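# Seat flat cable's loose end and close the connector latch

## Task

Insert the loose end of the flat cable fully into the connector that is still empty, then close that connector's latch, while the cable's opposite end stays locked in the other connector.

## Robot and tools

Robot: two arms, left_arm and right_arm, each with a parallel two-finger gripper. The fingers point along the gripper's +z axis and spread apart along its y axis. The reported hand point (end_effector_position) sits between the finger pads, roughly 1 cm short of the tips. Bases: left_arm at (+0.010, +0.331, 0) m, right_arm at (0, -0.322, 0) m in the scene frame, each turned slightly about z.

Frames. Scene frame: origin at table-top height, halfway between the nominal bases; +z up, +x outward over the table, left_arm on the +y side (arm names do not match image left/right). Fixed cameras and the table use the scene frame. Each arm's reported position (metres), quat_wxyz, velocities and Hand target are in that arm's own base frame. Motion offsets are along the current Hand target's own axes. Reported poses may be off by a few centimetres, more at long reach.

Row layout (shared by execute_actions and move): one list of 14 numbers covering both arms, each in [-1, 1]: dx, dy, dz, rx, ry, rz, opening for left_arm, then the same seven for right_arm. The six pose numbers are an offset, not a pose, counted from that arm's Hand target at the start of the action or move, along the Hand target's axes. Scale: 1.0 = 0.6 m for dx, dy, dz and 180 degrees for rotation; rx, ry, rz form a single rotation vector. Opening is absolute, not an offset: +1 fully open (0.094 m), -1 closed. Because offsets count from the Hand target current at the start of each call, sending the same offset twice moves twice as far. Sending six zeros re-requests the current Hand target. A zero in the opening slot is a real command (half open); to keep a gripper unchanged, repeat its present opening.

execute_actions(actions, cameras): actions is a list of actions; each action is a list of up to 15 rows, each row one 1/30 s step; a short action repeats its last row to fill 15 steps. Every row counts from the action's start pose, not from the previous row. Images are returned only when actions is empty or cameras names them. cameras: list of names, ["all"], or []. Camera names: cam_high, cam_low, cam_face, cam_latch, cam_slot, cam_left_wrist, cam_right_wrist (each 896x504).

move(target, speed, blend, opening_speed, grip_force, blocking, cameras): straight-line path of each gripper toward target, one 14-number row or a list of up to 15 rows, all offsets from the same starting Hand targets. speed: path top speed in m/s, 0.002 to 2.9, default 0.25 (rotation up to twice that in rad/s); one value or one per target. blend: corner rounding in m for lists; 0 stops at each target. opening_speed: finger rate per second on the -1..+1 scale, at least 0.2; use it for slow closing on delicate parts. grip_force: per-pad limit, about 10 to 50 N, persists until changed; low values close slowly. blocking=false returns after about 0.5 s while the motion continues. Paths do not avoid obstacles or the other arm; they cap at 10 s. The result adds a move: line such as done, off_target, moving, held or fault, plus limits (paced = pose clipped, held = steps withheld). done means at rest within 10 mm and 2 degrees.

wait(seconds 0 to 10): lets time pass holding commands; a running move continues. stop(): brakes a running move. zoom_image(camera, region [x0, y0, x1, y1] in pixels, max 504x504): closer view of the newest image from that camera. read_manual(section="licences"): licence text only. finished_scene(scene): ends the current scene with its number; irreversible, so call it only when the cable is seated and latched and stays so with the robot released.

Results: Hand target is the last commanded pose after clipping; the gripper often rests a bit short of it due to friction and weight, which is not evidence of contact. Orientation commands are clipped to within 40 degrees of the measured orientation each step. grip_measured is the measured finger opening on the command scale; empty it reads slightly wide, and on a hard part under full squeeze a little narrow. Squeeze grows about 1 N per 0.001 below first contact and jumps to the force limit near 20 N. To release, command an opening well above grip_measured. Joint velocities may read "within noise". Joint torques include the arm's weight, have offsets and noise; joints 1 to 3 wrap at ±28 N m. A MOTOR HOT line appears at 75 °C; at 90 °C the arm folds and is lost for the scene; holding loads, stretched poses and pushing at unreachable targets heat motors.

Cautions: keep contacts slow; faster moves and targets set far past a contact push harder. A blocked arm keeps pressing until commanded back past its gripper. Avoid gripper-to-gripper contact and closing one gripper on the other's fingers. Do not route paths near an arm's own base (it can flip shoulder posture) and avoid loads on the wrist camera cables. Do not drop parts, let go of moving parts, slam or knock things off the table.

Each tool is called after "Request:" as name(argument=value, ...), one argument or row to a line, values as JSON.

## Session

Request:
execute_actions(
  actions=[],
)

Scene clock: 0.00 s.
left_arm: end_effector_position=(+0.2439, -0.2445, +0.3366) grip_measured=+1.000 end_effector_quat_wxyz=(+0.523, +0.376, +0.740, -0.192) | right_arm: end_effector_position=(+0.3204, +0.0024, +0.3306) grip_measured=+1.000 end_effector_quat_wxyz=(+0.582, +0.137, +0.800, +0.047)
Joint positions: left_arm=[-0.759 1.003 1.129 -0.515 0.059 0.143 0.094] | right_arm=[0.11 0.867 0.995 -0.457 0.188 0.315 0.094]
Joint velocities: within noise
Joint torques (N m): no reading
Heat: left arm: 28 °C; right arm: 29 °C.
Hand target: left_arm +0.2426, -0.2435, +0.3439; +0.530, +0.374, +0.735, -0.195 | right_arm +0.3191, +0.0019, +0.3395; +0.592, +0.137, +0.793, +0.049
Tool commands: left_gripper/opening=+1.0 right_gripper/opening=+1.0

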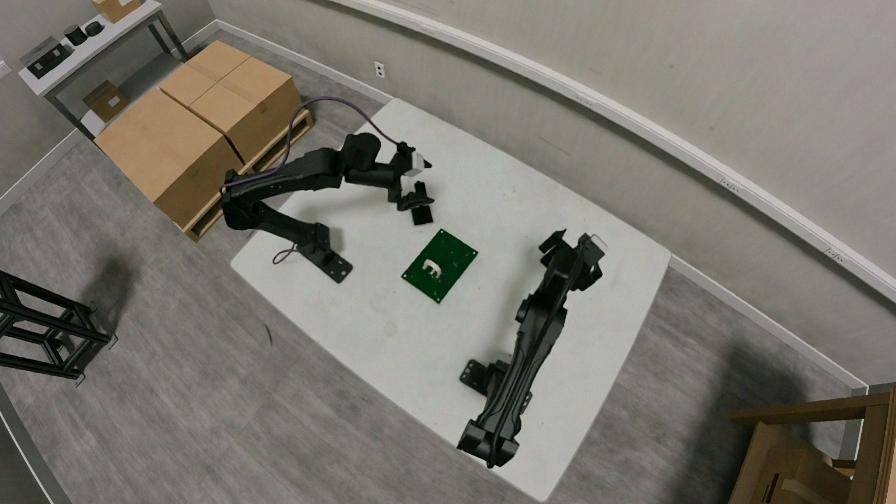

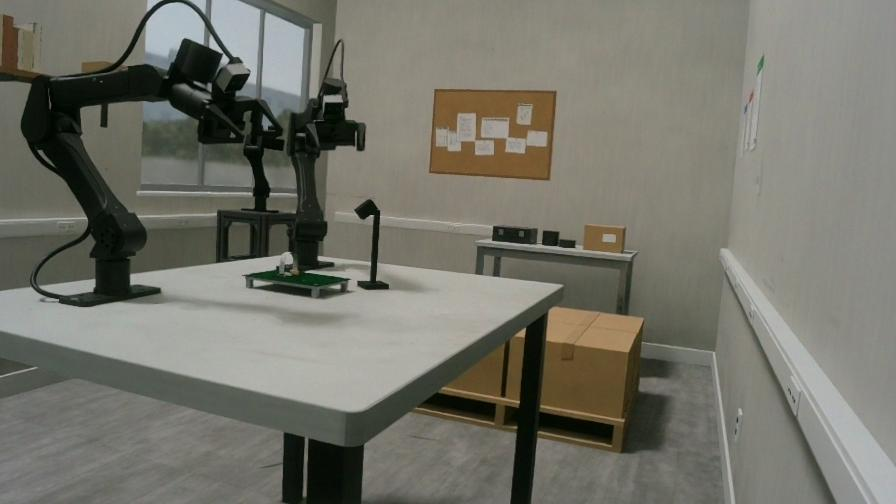

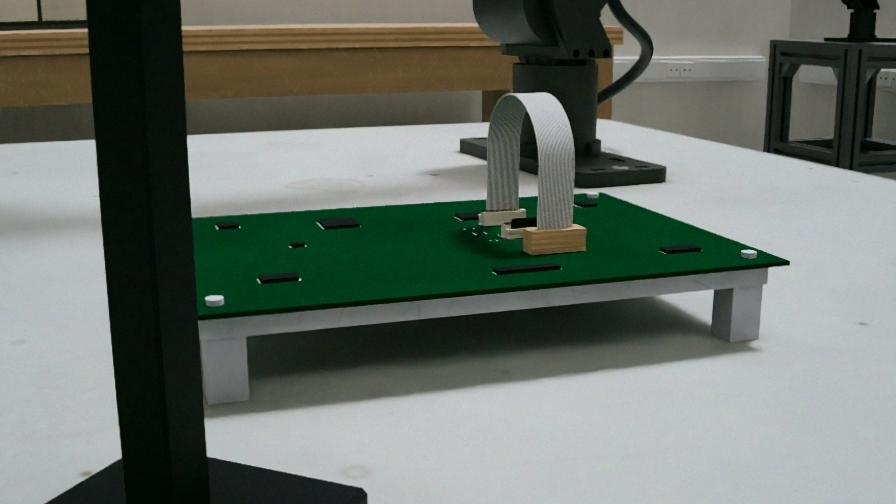

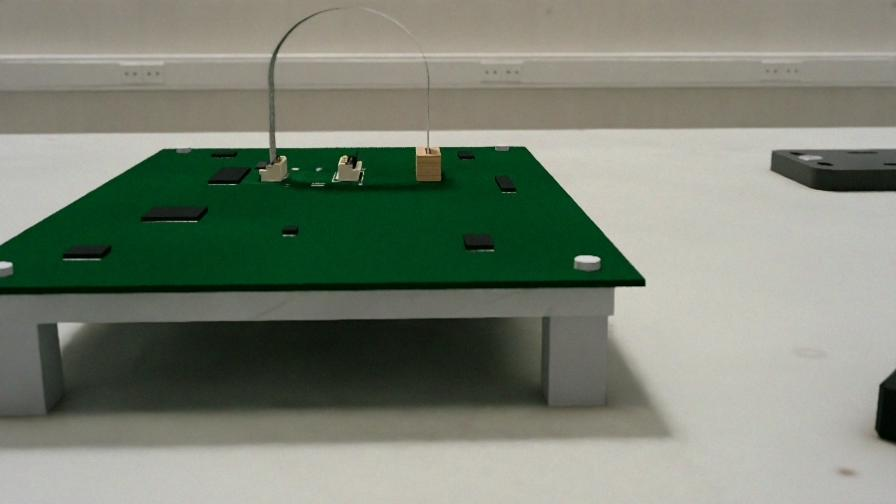

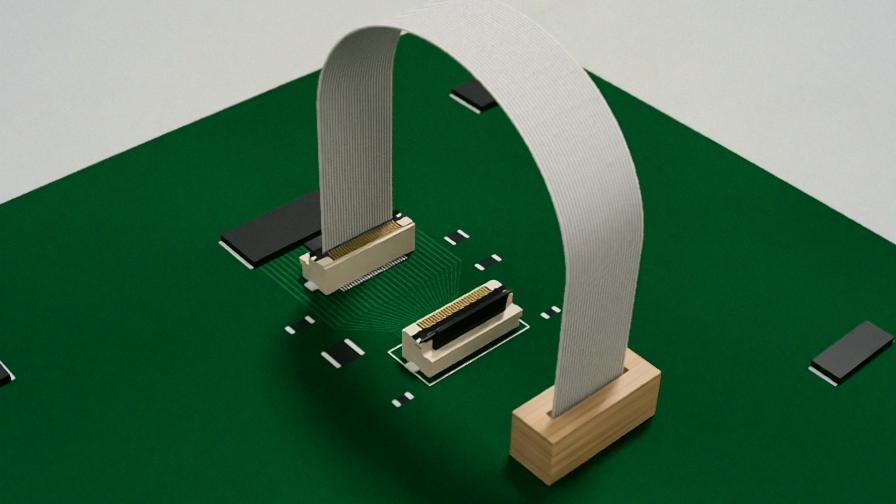

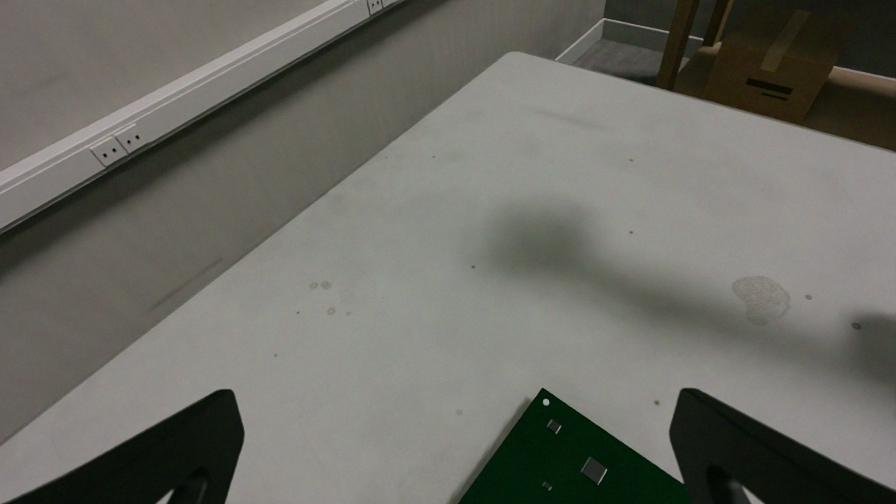

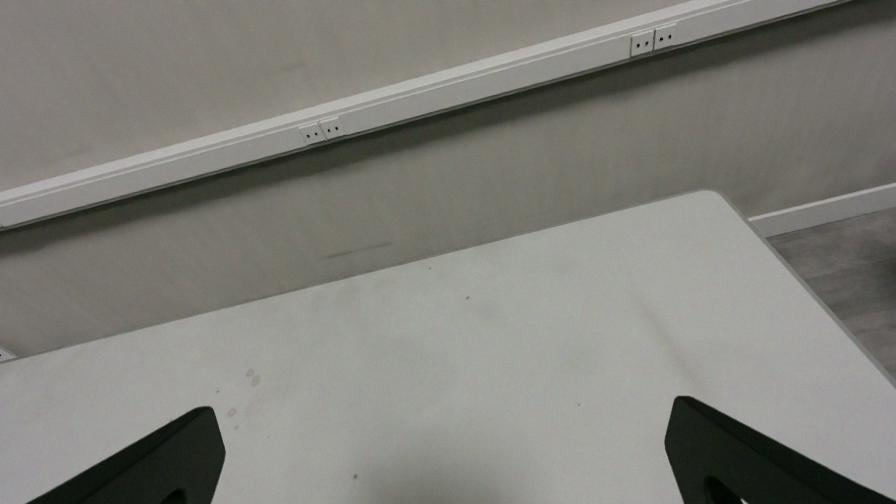

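Request:
move(
  target=[0.3614,-0.2690,0.0230,-0.2462,0.0240,-0.1359,-0.4,0,0,0,0,0,0,1],
  speed=0.25,
  cameras=["cam_face","cam_latch","cam_slot","cam_left_wrist"],
)

Scene clock: 16.00 s.
left_arm: end_effector_position=(+0.0939, -0.2762, +0.1166) grip_measured=-0.398 end_effector_quat_wxyz=(+0.533, +0.011, +0.846, +0.000) | right_arm: end_effector_position=(+0.3204, +0.0024, +0.3306) grip_measured=+1.000 end_effector_quat_wxyz=(+0.582, +0.137, +0.800, +0.047)
Joint positions: left_arm=[-1.82 1.839 1.121 -1.31 -1.07 -2.068 0.028] | right_arm=[0.11 0.867 0.995 -0.457 0.188 0.315 0.094]
Joint torques (N m): left_arm=[0.51 -5.19 8.53 -0.47 -0.64 -0.13] | right_arm=[-0.01 -1.28 6.34 1.8 0.06 -0.03]
Heat: left arm: 31 °C; right arm: 30 °C.
Hand target: left_arm +0.0951, -0.2824, +0.1204; +0.552, -0.005, +0.834, +0.003 | right_arm +0.3191, +0.0019, +0.3395; +0.592, +0.137, +0.793, +0.049
Off the commanded pose: left_arm 0.007 m, 3 deg | right_arm 0.009 m, 1 deg.
joint sent to its limit (left arm) — joint 6 (wrist roll), lower limit. The joint targets still meet the commanded pose.
move: off_target (left_arm)
Images, in order (width x height): cam_face 896x504, cam_latch 896x504, cam_slot 896x504, cam_left_wrist 896x504.

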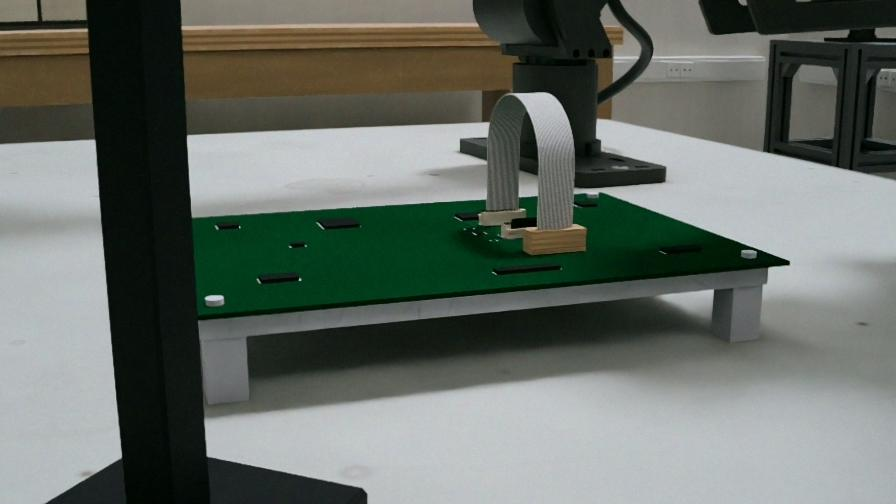

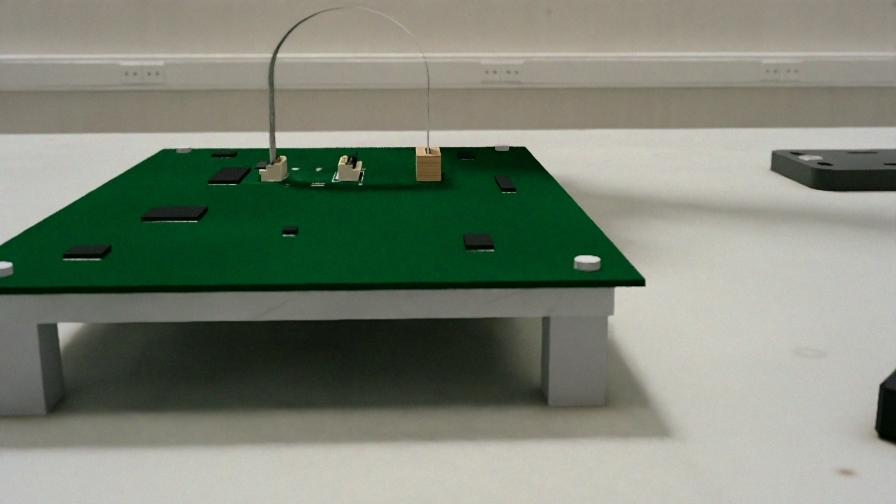

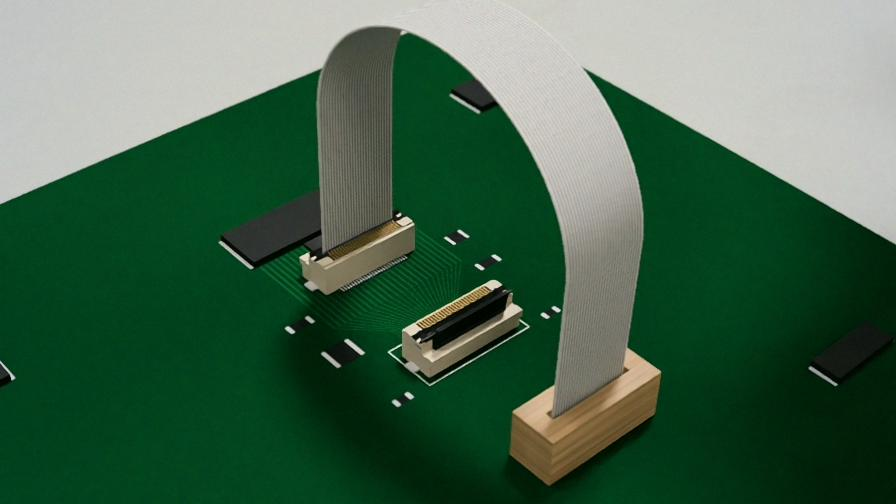

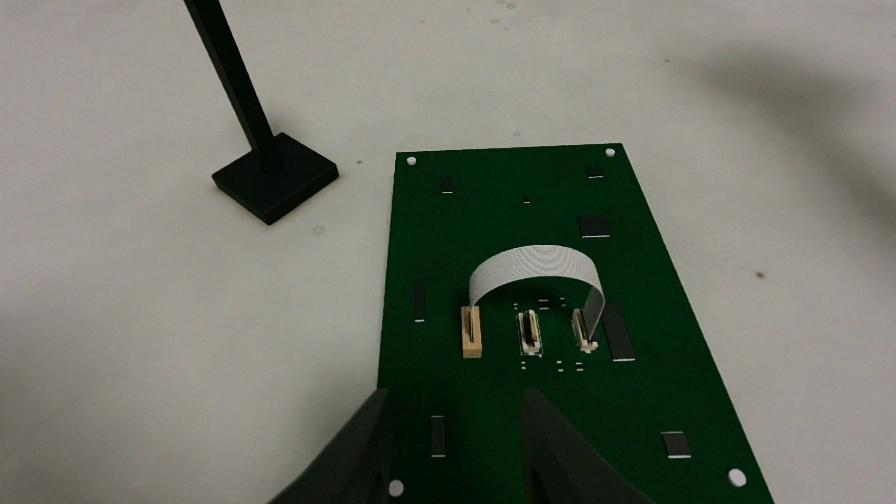

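Request:
zoom_image(
  camera="cam_left_wrist",
  region=[440, 280, 620, 380],
)

Scaled by 2.800 from the camera's 896x504 image, which has a finer 1280x720 frame.

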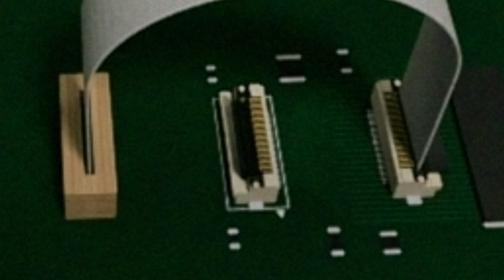

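Request:
move(
  target=[0.0795,-0.0162,0.0533,0,0,0,-0.4,0,0,0,0,0,0,1],
  speed=0.12,
  cameras=["cam_left_wrist","cam_latch"],
)

Request:
zoom_image(
  camera="cam_left_wrist",
  region=[380, 220, 620, 400],
)

Scene clock: 26.30 s.
left_arm: end_effector_position=(+0.1020, -0.2924, +0.0658) grip_measured=-0.398 end_effector_quat_wxyz=(+0.537, -0.008, +0.843, +0.003) | right_arm: end_effector_position=(+0.3204, +0.0024, +0.3306) grip_measured=+1.000 end_effector_quat_wxyz=(+0.582, +0.137, +0.800, +0.047)
Joint positions: left_arm=[-1.78 2.005 1.113 -1.124 -1.084 -2.069 0.028] | right_arm=[0.11 0.867 0.995 -0.457 0.188 0.315 0.094]
Joint torques (N m): left_arm=[0.47 -6.08 4.33 -0.26 -0.71 -0.07] | right_arm=[-0.02 -1.25 6.32 1.8 0.05 -0.04]
Heat: left arm: 31 °C; right arm: 30 °C.
Hand target: left_arm +0.1060, -0.2919, +0.0640; +0.552, -0.005, +0.834, +0.003 | right_arm +0.3191, +0.0019, +0.3395; +0.592, +0.137, +0.793, +0.049
Off the commanded pose: left_arm 0.004 m, 2 deg | right_arm 0.009 m, 1 deg.
joint sent to its limit (left arm) — joint 6 (wrist roll), lower limit. The joint targets still meet the commanded pose.
move: done
Images, in order (width x height): cam_latch 896x504, cam_left_wrist 896x504.

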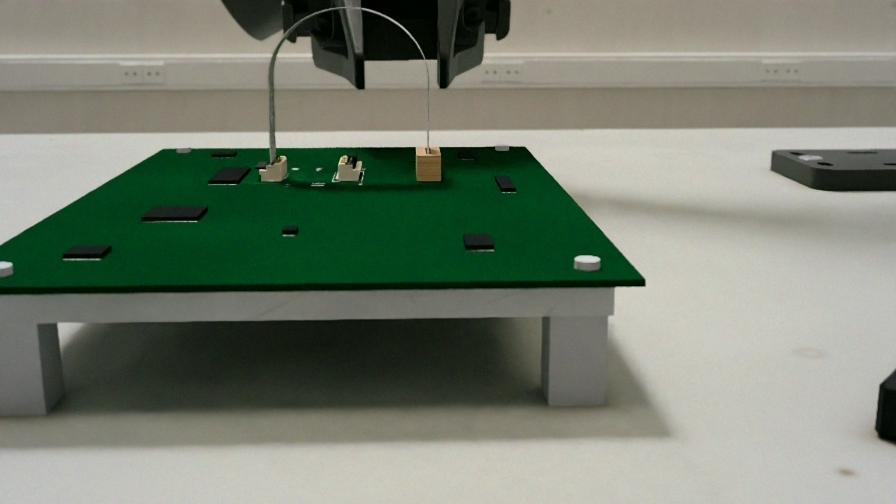

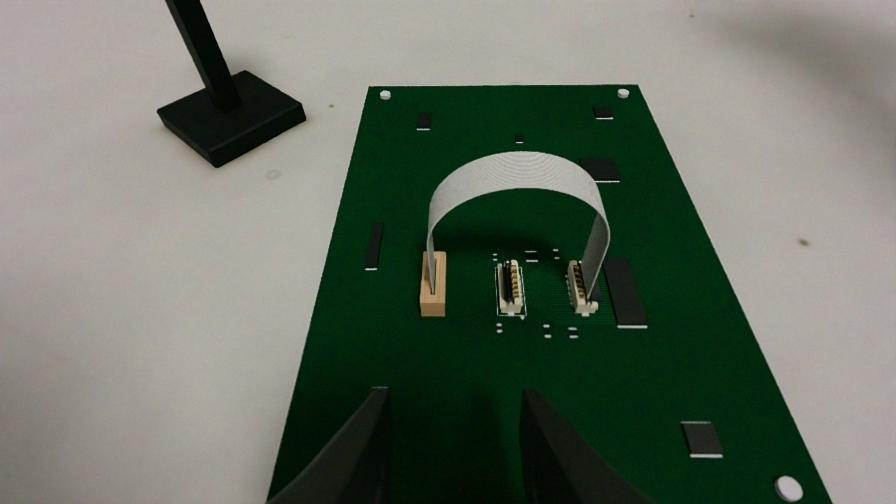

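Scaled by 2.100 from the camera's 896x504 image, which has a finer 1280x720 frame.

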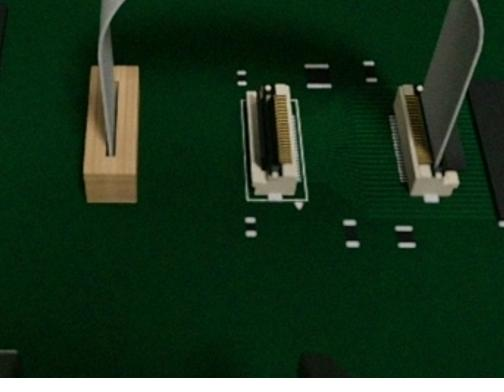

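Request:
move(
  target=[-0.0220,0.0074,0.0967,0,0,0,-0.4,0,0,0,0,0,0,1],
  speed=0.08,
  cameras=["cam_slot","cam_latch","cam_face","cam_left_wrist"],
)

Request:
zoom_image(
  camera="cam_slot",
  region=[380, 160, 720, 500],
)

Request:
zoom_image(
  camera="cam_latch",
  region=[320, 50, 500, 200],
)

Scene clock: 30.93 s.
left_arm: end_effector_position=(+0.1620, -0.2872, +0.0439) grip_measured=-0.398 end_effector_quat_wxyz=(+0.543, +0.001, +0.840, +0.015) | right_arm: end_effector_position=(+0.3204, +0.0024, +0.3306) grip_measured=+1.000 end_effector_quat_wxyz=(+0.582, +0.137, +0.800, +0.047)
Joint positions: left_arm=[-1.583 1.949 0.935 -0.644 -1.147 -1.636 0.028] | right_arm=[0.11 0.867 0.995 -0.457 0.188 0.315 0.094]
Joint torques (N m): left_arm=[0.32 -9.59 3.95 0.33 -0.7 0.09] | right_arm=[-0.01 -1.28 6.31 1.8 0.05 -0.04]
Heat: left arm: 30 °C; right arm: 30 °C.
Hand target: left_arm +0.1645, -0.2868, +0.0534; +0.552, -0.005, +0.834, +0.003 | right_arm +0.3191, +0.0019, +0.3395; +0.592, +0.137, +0.793, +0.049
Off the commanded pose: left_arm 0.010 m, 2 deg | right_arm 0.009 m, 1 deg.
move: done
Images, in order (width x height): cam_face 896x504, cam_latch 896x504, cam_slot 896x504, cam_left_wrist 896x504.

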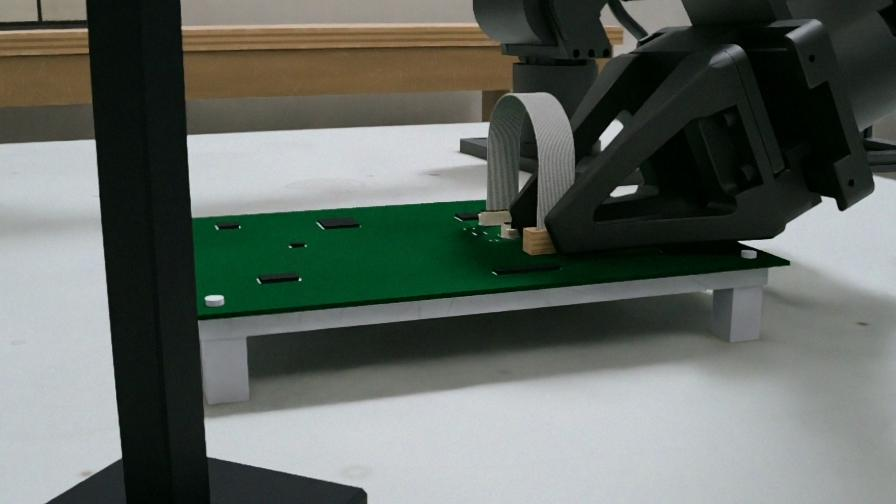

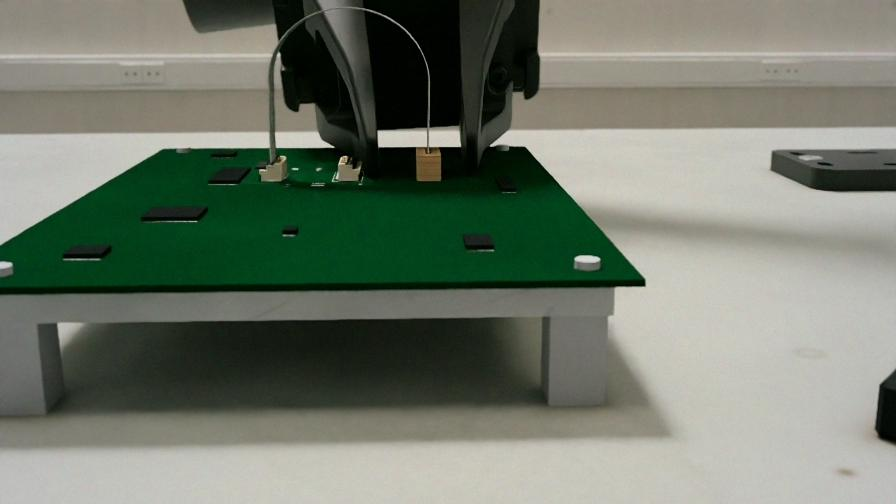

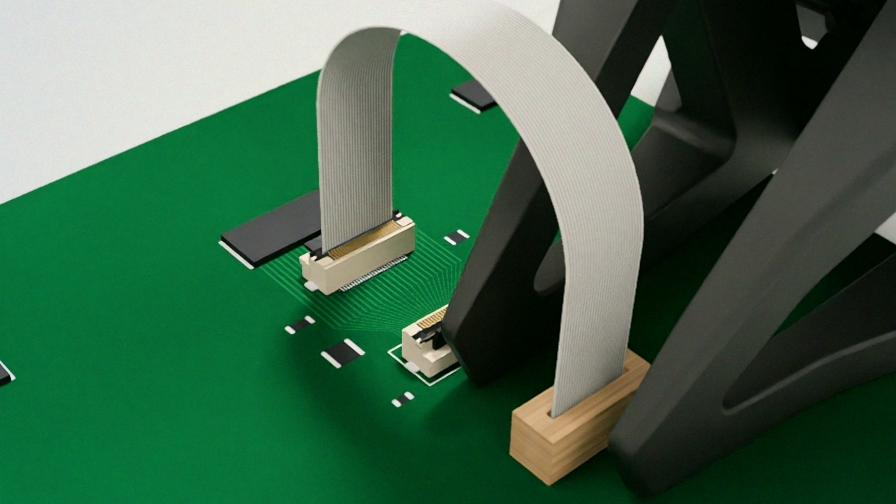

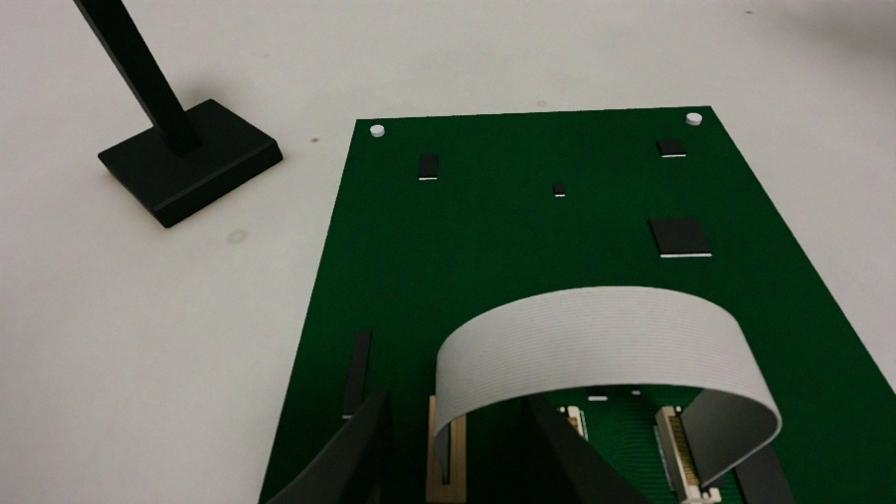

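Scaled by 1.482 from the camera's 896x504 image, which has a finer 1280x720 frame.

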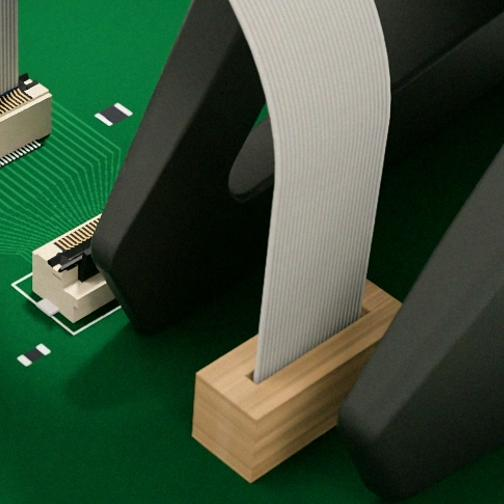

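Scaled by 2.800 from the camera's 896x504 image, which has a finer 1280x720 frame.

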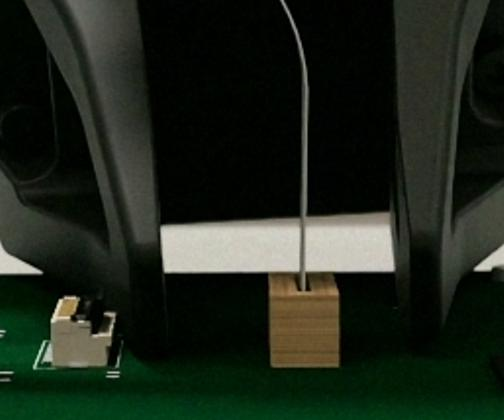

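Request:
move(
  target=[-0.0230,0.0073,-0.0097,0,0,0,-0.4,0,0,0,0,0,0,1],
  speed=0.05,
  cameras=["cam_slot","cam_latch"],
)

Request:
zoom_image(
  camera="cam_latch",
  region=[320, 50, 500, 200],
)

Request:
zoom_image(
  camera="cam_slot",
  region=[380, 160, 720, 500],
)

Scene clock: 34.47 s.
left_arm: end_effector_position=(+0.1617, -0.2882, +0.0580) grip_measured=-0.398 end_effector_quat_wxyz=(+0.542, -0.006, +0.841, +0.002) | right_arm: end_effector_position=(+0.3204, +0.0024, +0.3306) grip_measured=+1.000 end_effector_quat_wxyz=(+0.582, +0.137, +0.800, +0.047)
Joint positions: left_arm=[-1.583 1.895 0.935 -0.662 -1.144 -1.631 0.028] | right_arm=[0.11 0.867 0.995 -0.457 0.188 0.315 0.094]
Joint torques (N m): left_arm=[0.29 -9.33 4.1 0.12 -0.72 0.05] | right_arm=[-0.01 -1.25 6.31 1.79 0.06 -0.03]
Heat: left arm: 30 °C; right arm: 30 °C.
Hand target: left_arm +0.1645, -0.2824, +0.0684; +0.552, -0.005, +0.834, +0.003 | right_arm +0.3191, +0.0019, +0.3395; +0.592, +0.137, +0.793, +0.049
Off the commanded pose: left_arm 0.012 m, 1 deg | right_arm 0.009 m, 1 deg.
move: off_target (left_arm)
Images, in order (width x height): cam_latch 896x504, cam_slot 896x504.

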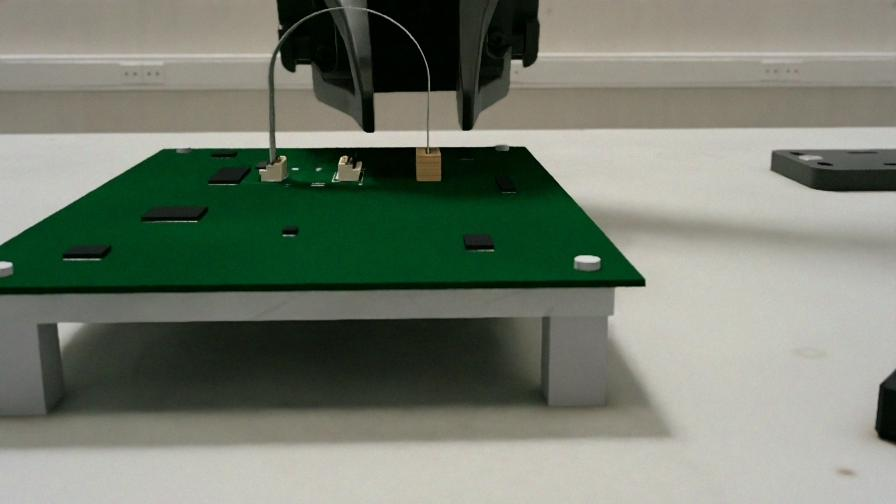

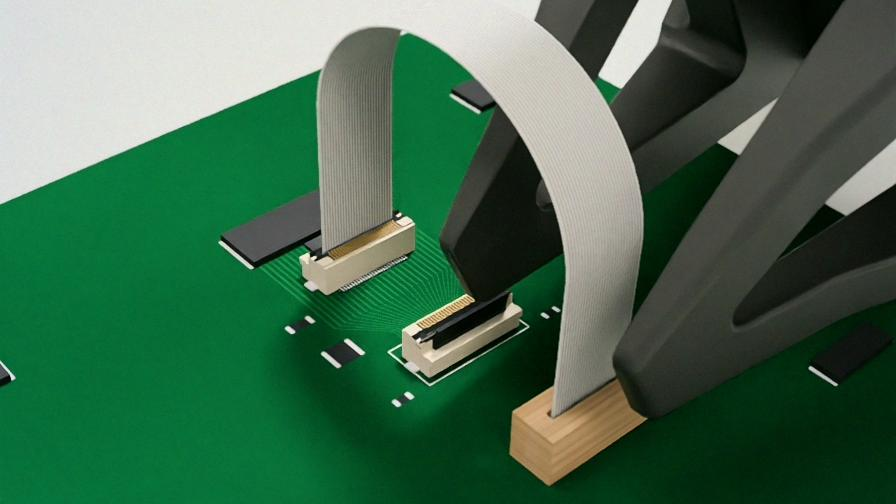

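Scaled by 2.800 from the camera's 896x504 image, which has a finer 1280x720 frame.

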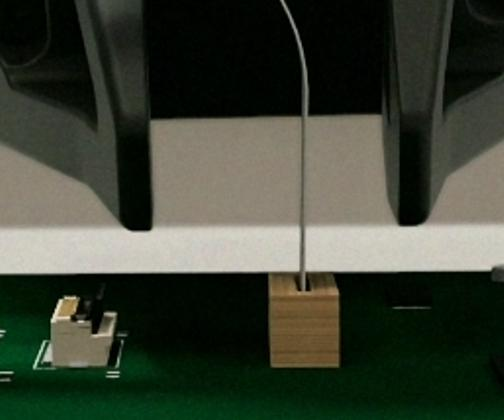

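Scaled by 1.482 from the camera's 896x504 image, which has a finer 1280x720 frame.

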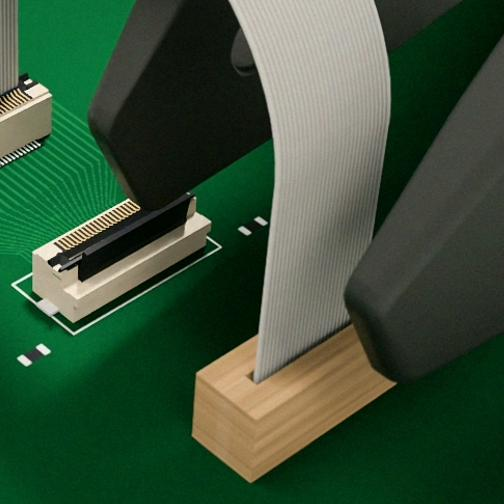

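Request:
move(
  target=[0.0041,0.0068,0.0018,-0.0017,-0.0001,0.0041,-0.4,0,0,0,0,0,0,1],
  speed=0.04,
  cameras=["cam_slot","cam_latch"],
)

Request:
zoom_image(
  camera="cam_latch",
  region=[320, 50, 500, 200],
)

Request:
zoom_image(
  camera="cam_slot",
  region=[380, 160, 720, 500],
)

Scene clock: 37.30 s.
left_arm: end_effector_position=(+0.1618, -0.2835, +0.0554) grip_measured=-0.398 end_effector_quat_wxyz=(+0.542, -0.002, +0.841, +0.009) | right_arm: end_effector_position=(+0.3204, +0.0024, +0.3306) grip_measured=+1.000 end_effector_quat_wxyz=(+0.582, +0.137, +0.800, +0.047)
Joint positions: left_arm=[-1.583 1.895 0.921 -0.664 -1.144 -1.631 0.028] | right_arm=[0.11 0.867 0.995 -0.457 0.188 0.315 0.094]
Joint torques (N m): left_arm=[0.36 -9.05 4.26 0.09 -0.74 0.06] | right_arm=[-0.01 -1.26 6.32 1.8 0.05 -0.04]
Heat: left arm: 30 °C; right arm: 30 °C.
Hand target: left_arm +0.1645, -0.2783, +0.0657; +0.552, -0.001, +0.834, +0.009 | right_arm +0.3191, +0.0019, +0.3395; +0.592, +0.137, +0.793, +0.049
Off the commanded pose: left_arm 0.012 m, 1 deg | right_arm 0.009 m, 1 deg.
move: off_target (left_arm)
Images, in order (width x height): cam_latch 896x504, cam_slot 896x504.

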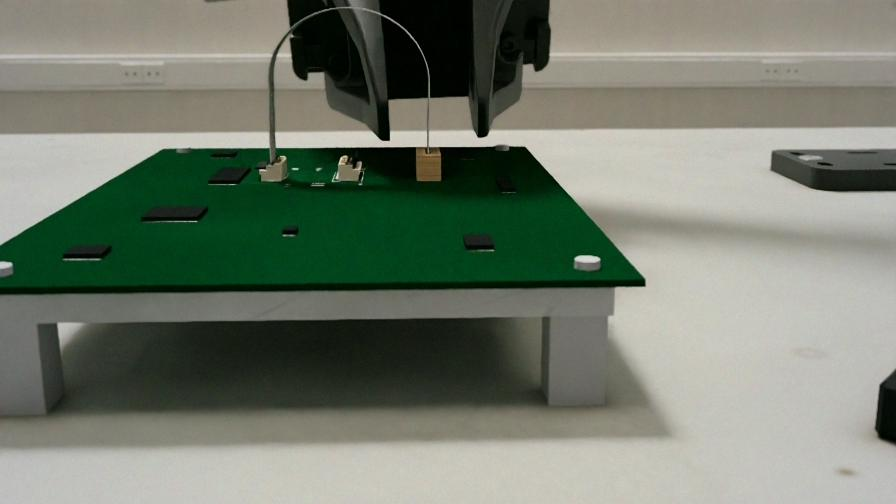

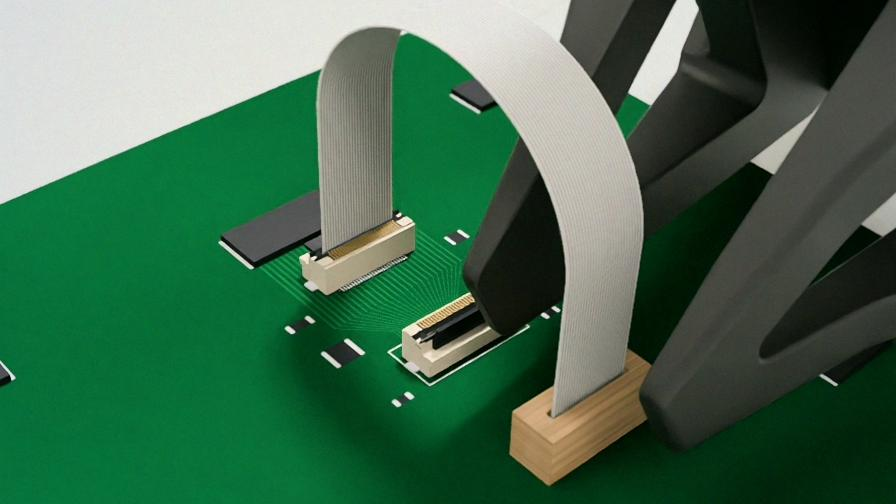

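Scaled by 2.800 from the camera's 896x504 image, which has a finer 1280x720 frame.

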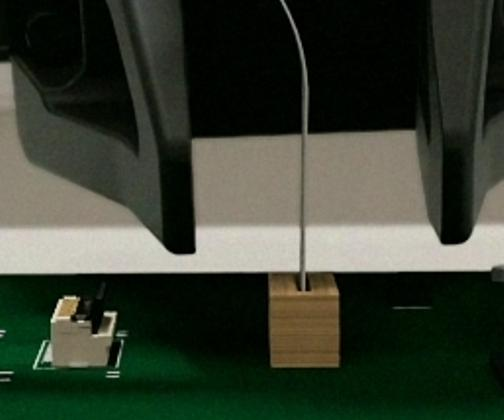

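Scaled by 1.482 from the camera's 896x504 image, which has a finer 1280x720 frame.

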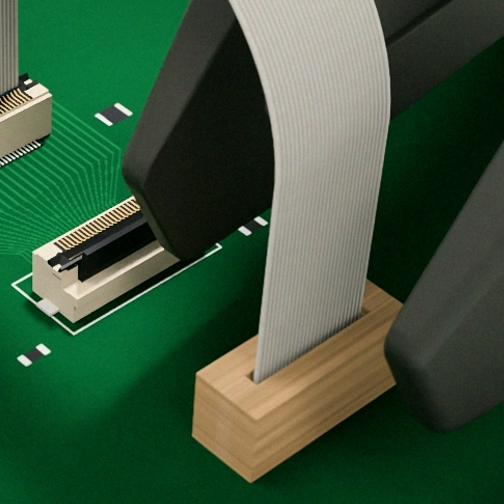

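Request:
move(
  target=[0,0,0,0,0,0,-1,0,0,0,0,0,0,1],
  speed=0.03,
  opening_speed=0.4,
  cameras=["cam_slot","cam_latch"],
)

Request:
zoom_image(
  camera="cam_latch",
  region=[380, 70, 480, 190],
)

Request:
zoom_image(
  camera="cam_slot",
  region=[380, 160, 720, 500],
)

Scene clock: 40.47 s.
left_arm: end_effector_position=(+0.1618, -0.2835, +0.0555) grip_measured=-0.990 end_effector_quat_wxyz=(+0.542, -0.002, +0.840, +0.009) | right_arm: end_effector_position=(+0.3204, +0.0024, +0.3306) grip_measured=+1.000 end_effector_quat_wxyz=(+0.582, +0.137, +0.800, +0.047)
Joint positions: left_arm=[-1.583 1.895 0.921 -0.664 -1.144 -1.631 0] | right_arm=[0.11 0.867 0.995 -0.457 0.188 0.315 0.094]
Joint torques (N m): left_arm=[0.39 -9.21 4.26 0.11 -0.68 0.06] | right_arm=[-0.01 -1.24 6.32 1.79 0.05 -0.04]
Heat: left arm: 30 °C; right arm: 30 °C.
Hand target: left_arm +0.1645, -0.2783, +0.0657; +0.552, -0.001, +0.834, +0.009 | right_arm +0.3191, +0.0019, +0.3395; +0.592, +0.137, +0.793, +0.049
Off the commanded pose: left_arm 0.012 m, 1 deg | right_arm 0.009 m, 1 deg.
move: off_target (left_arm)
Images, in order (width x height): cam_latch 896x504, cam_slot 896x504.

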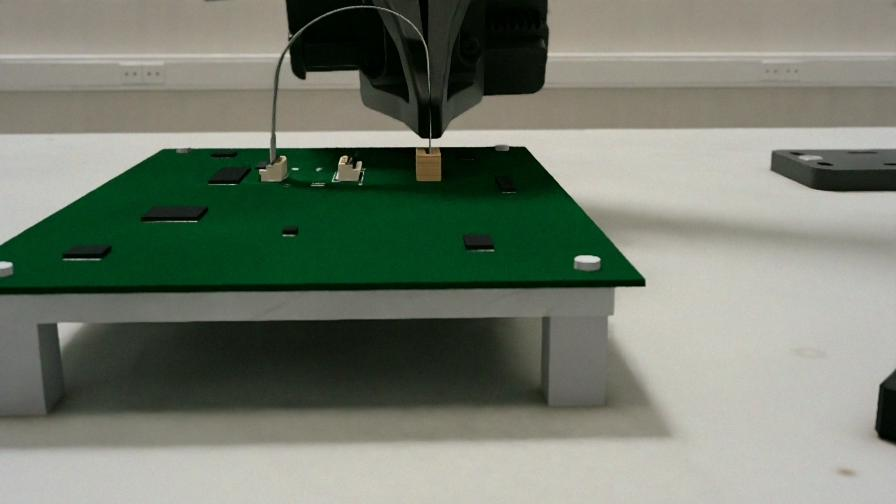

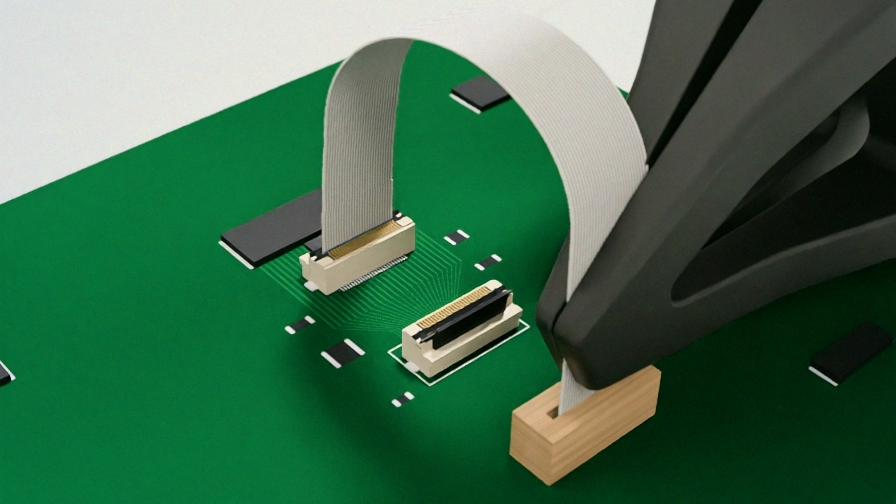

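Scaled by 4.200 from the camera's 896x504 image, which has a finer 1280x720 frame.

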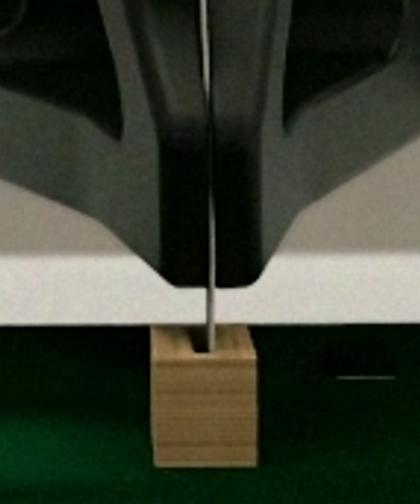

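Scaled by 1.482 from the camera's 896x504 image, which has a finer 1280x720 frame.

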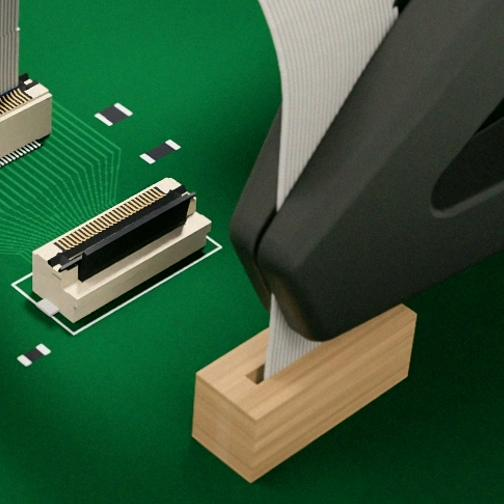

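Request:
move(
  target=[-0.0438,-0.0083,-0.0187,0.0122,0.0004,-0.0287,-1,0,0,0,0,0,0,1],
  speed=0.06,
  cameras=["cam_slot","cam_latch"],
)

Request:
zoom_image(
  camera="cam_latch",
  region=[320, 20, 480, 190],
)

Request:
zoom_image(
  camera="cam_slot",
  region=[380, 120, 720, 460],
)

Scene clock: 44.63 s.
left_arm: end_effector_position=(+0.1617, -0.2871, +0.0818) grip_measured=-0.990 end_effector_quat_wxyz=(+0.540, -0.027, +0.841, -0.029) | right_arm: end_effector_position=(+0.3204, +0.0024, +0.3306) grip_measured=+1.000 end_effector_quat_wxyz=(+0.582, +0.137, +0.800, +0.047)
Joint positions: left_arm=[-1.583 1.795 0.921 -0.673 -1.143 -1.631 0] | right_arm=[0.11 0.867 0.995 -0.457 0.188 0.315 0.094]
Joint torques (N m): left_arm=[0.43 -8.83 5.82 0.21 -0.73 0.09] | right_arm=[-0.01 -1.26 6.32 1.8 0.05 -0.04]
Heat: left arm: 30 °C; right arm: 30 °C.
Hand target: left_arm +0.1645, -0.2837, +0.0942; +0.551, -0.028, +0.833, -0.032 | right_arm +0.3191, +0.0019, +0.3395; +0.592, +0.137, +0.793, +0.049
Off the commanded pose: left_arm 0.013 m, 2 deg | right_arm 0.009 m, 1 deg.
move: off_target (left_arm)
Images, in order (width x height): cam_latch 896x504, cam_slot 896x504.

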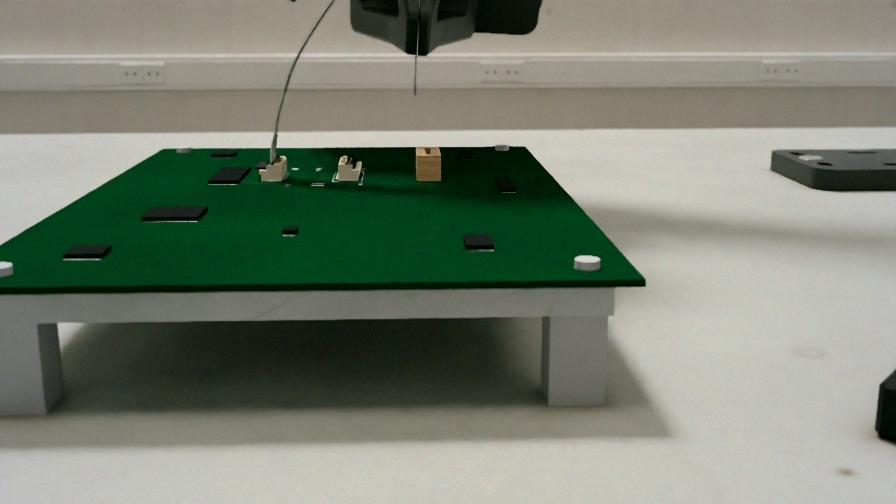

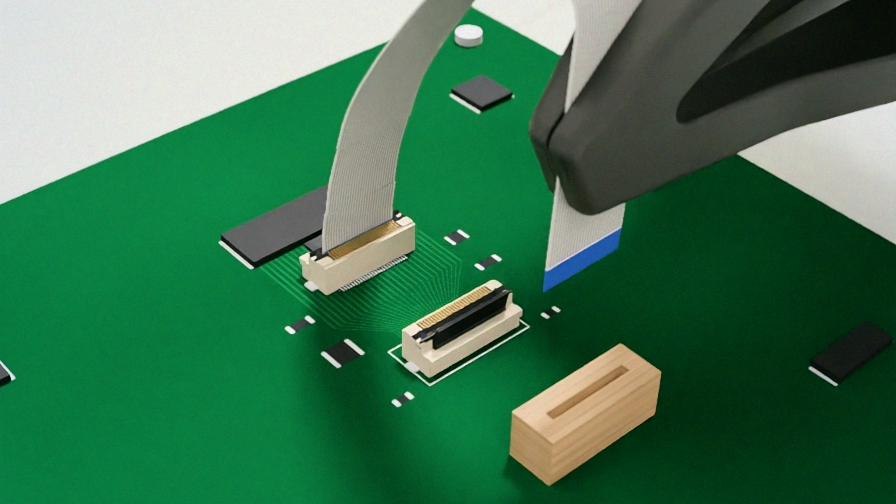

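Scaled by 2.965 from the camera's 896x504 image, which has a finer 1280x720 frame.

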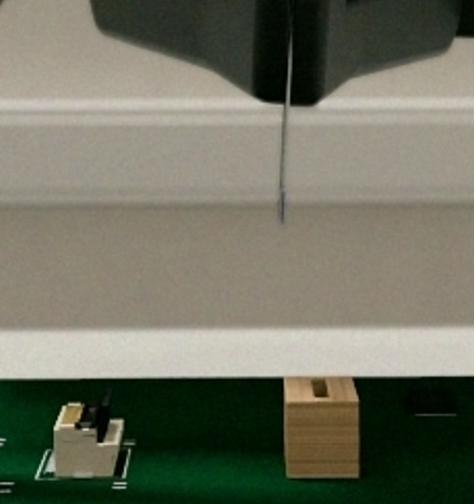

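Scaled by 1.482 from the camera's 896x504 image, which has a finer 1280x720 frame.

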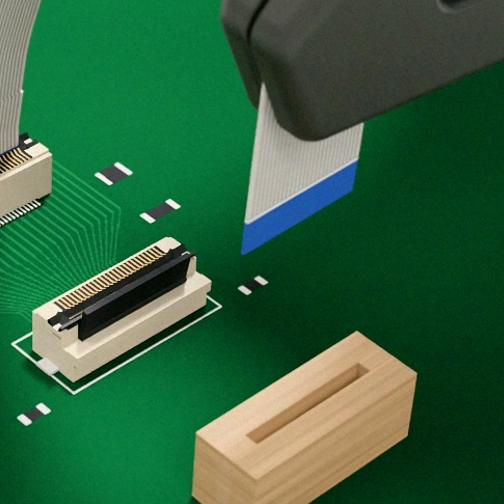

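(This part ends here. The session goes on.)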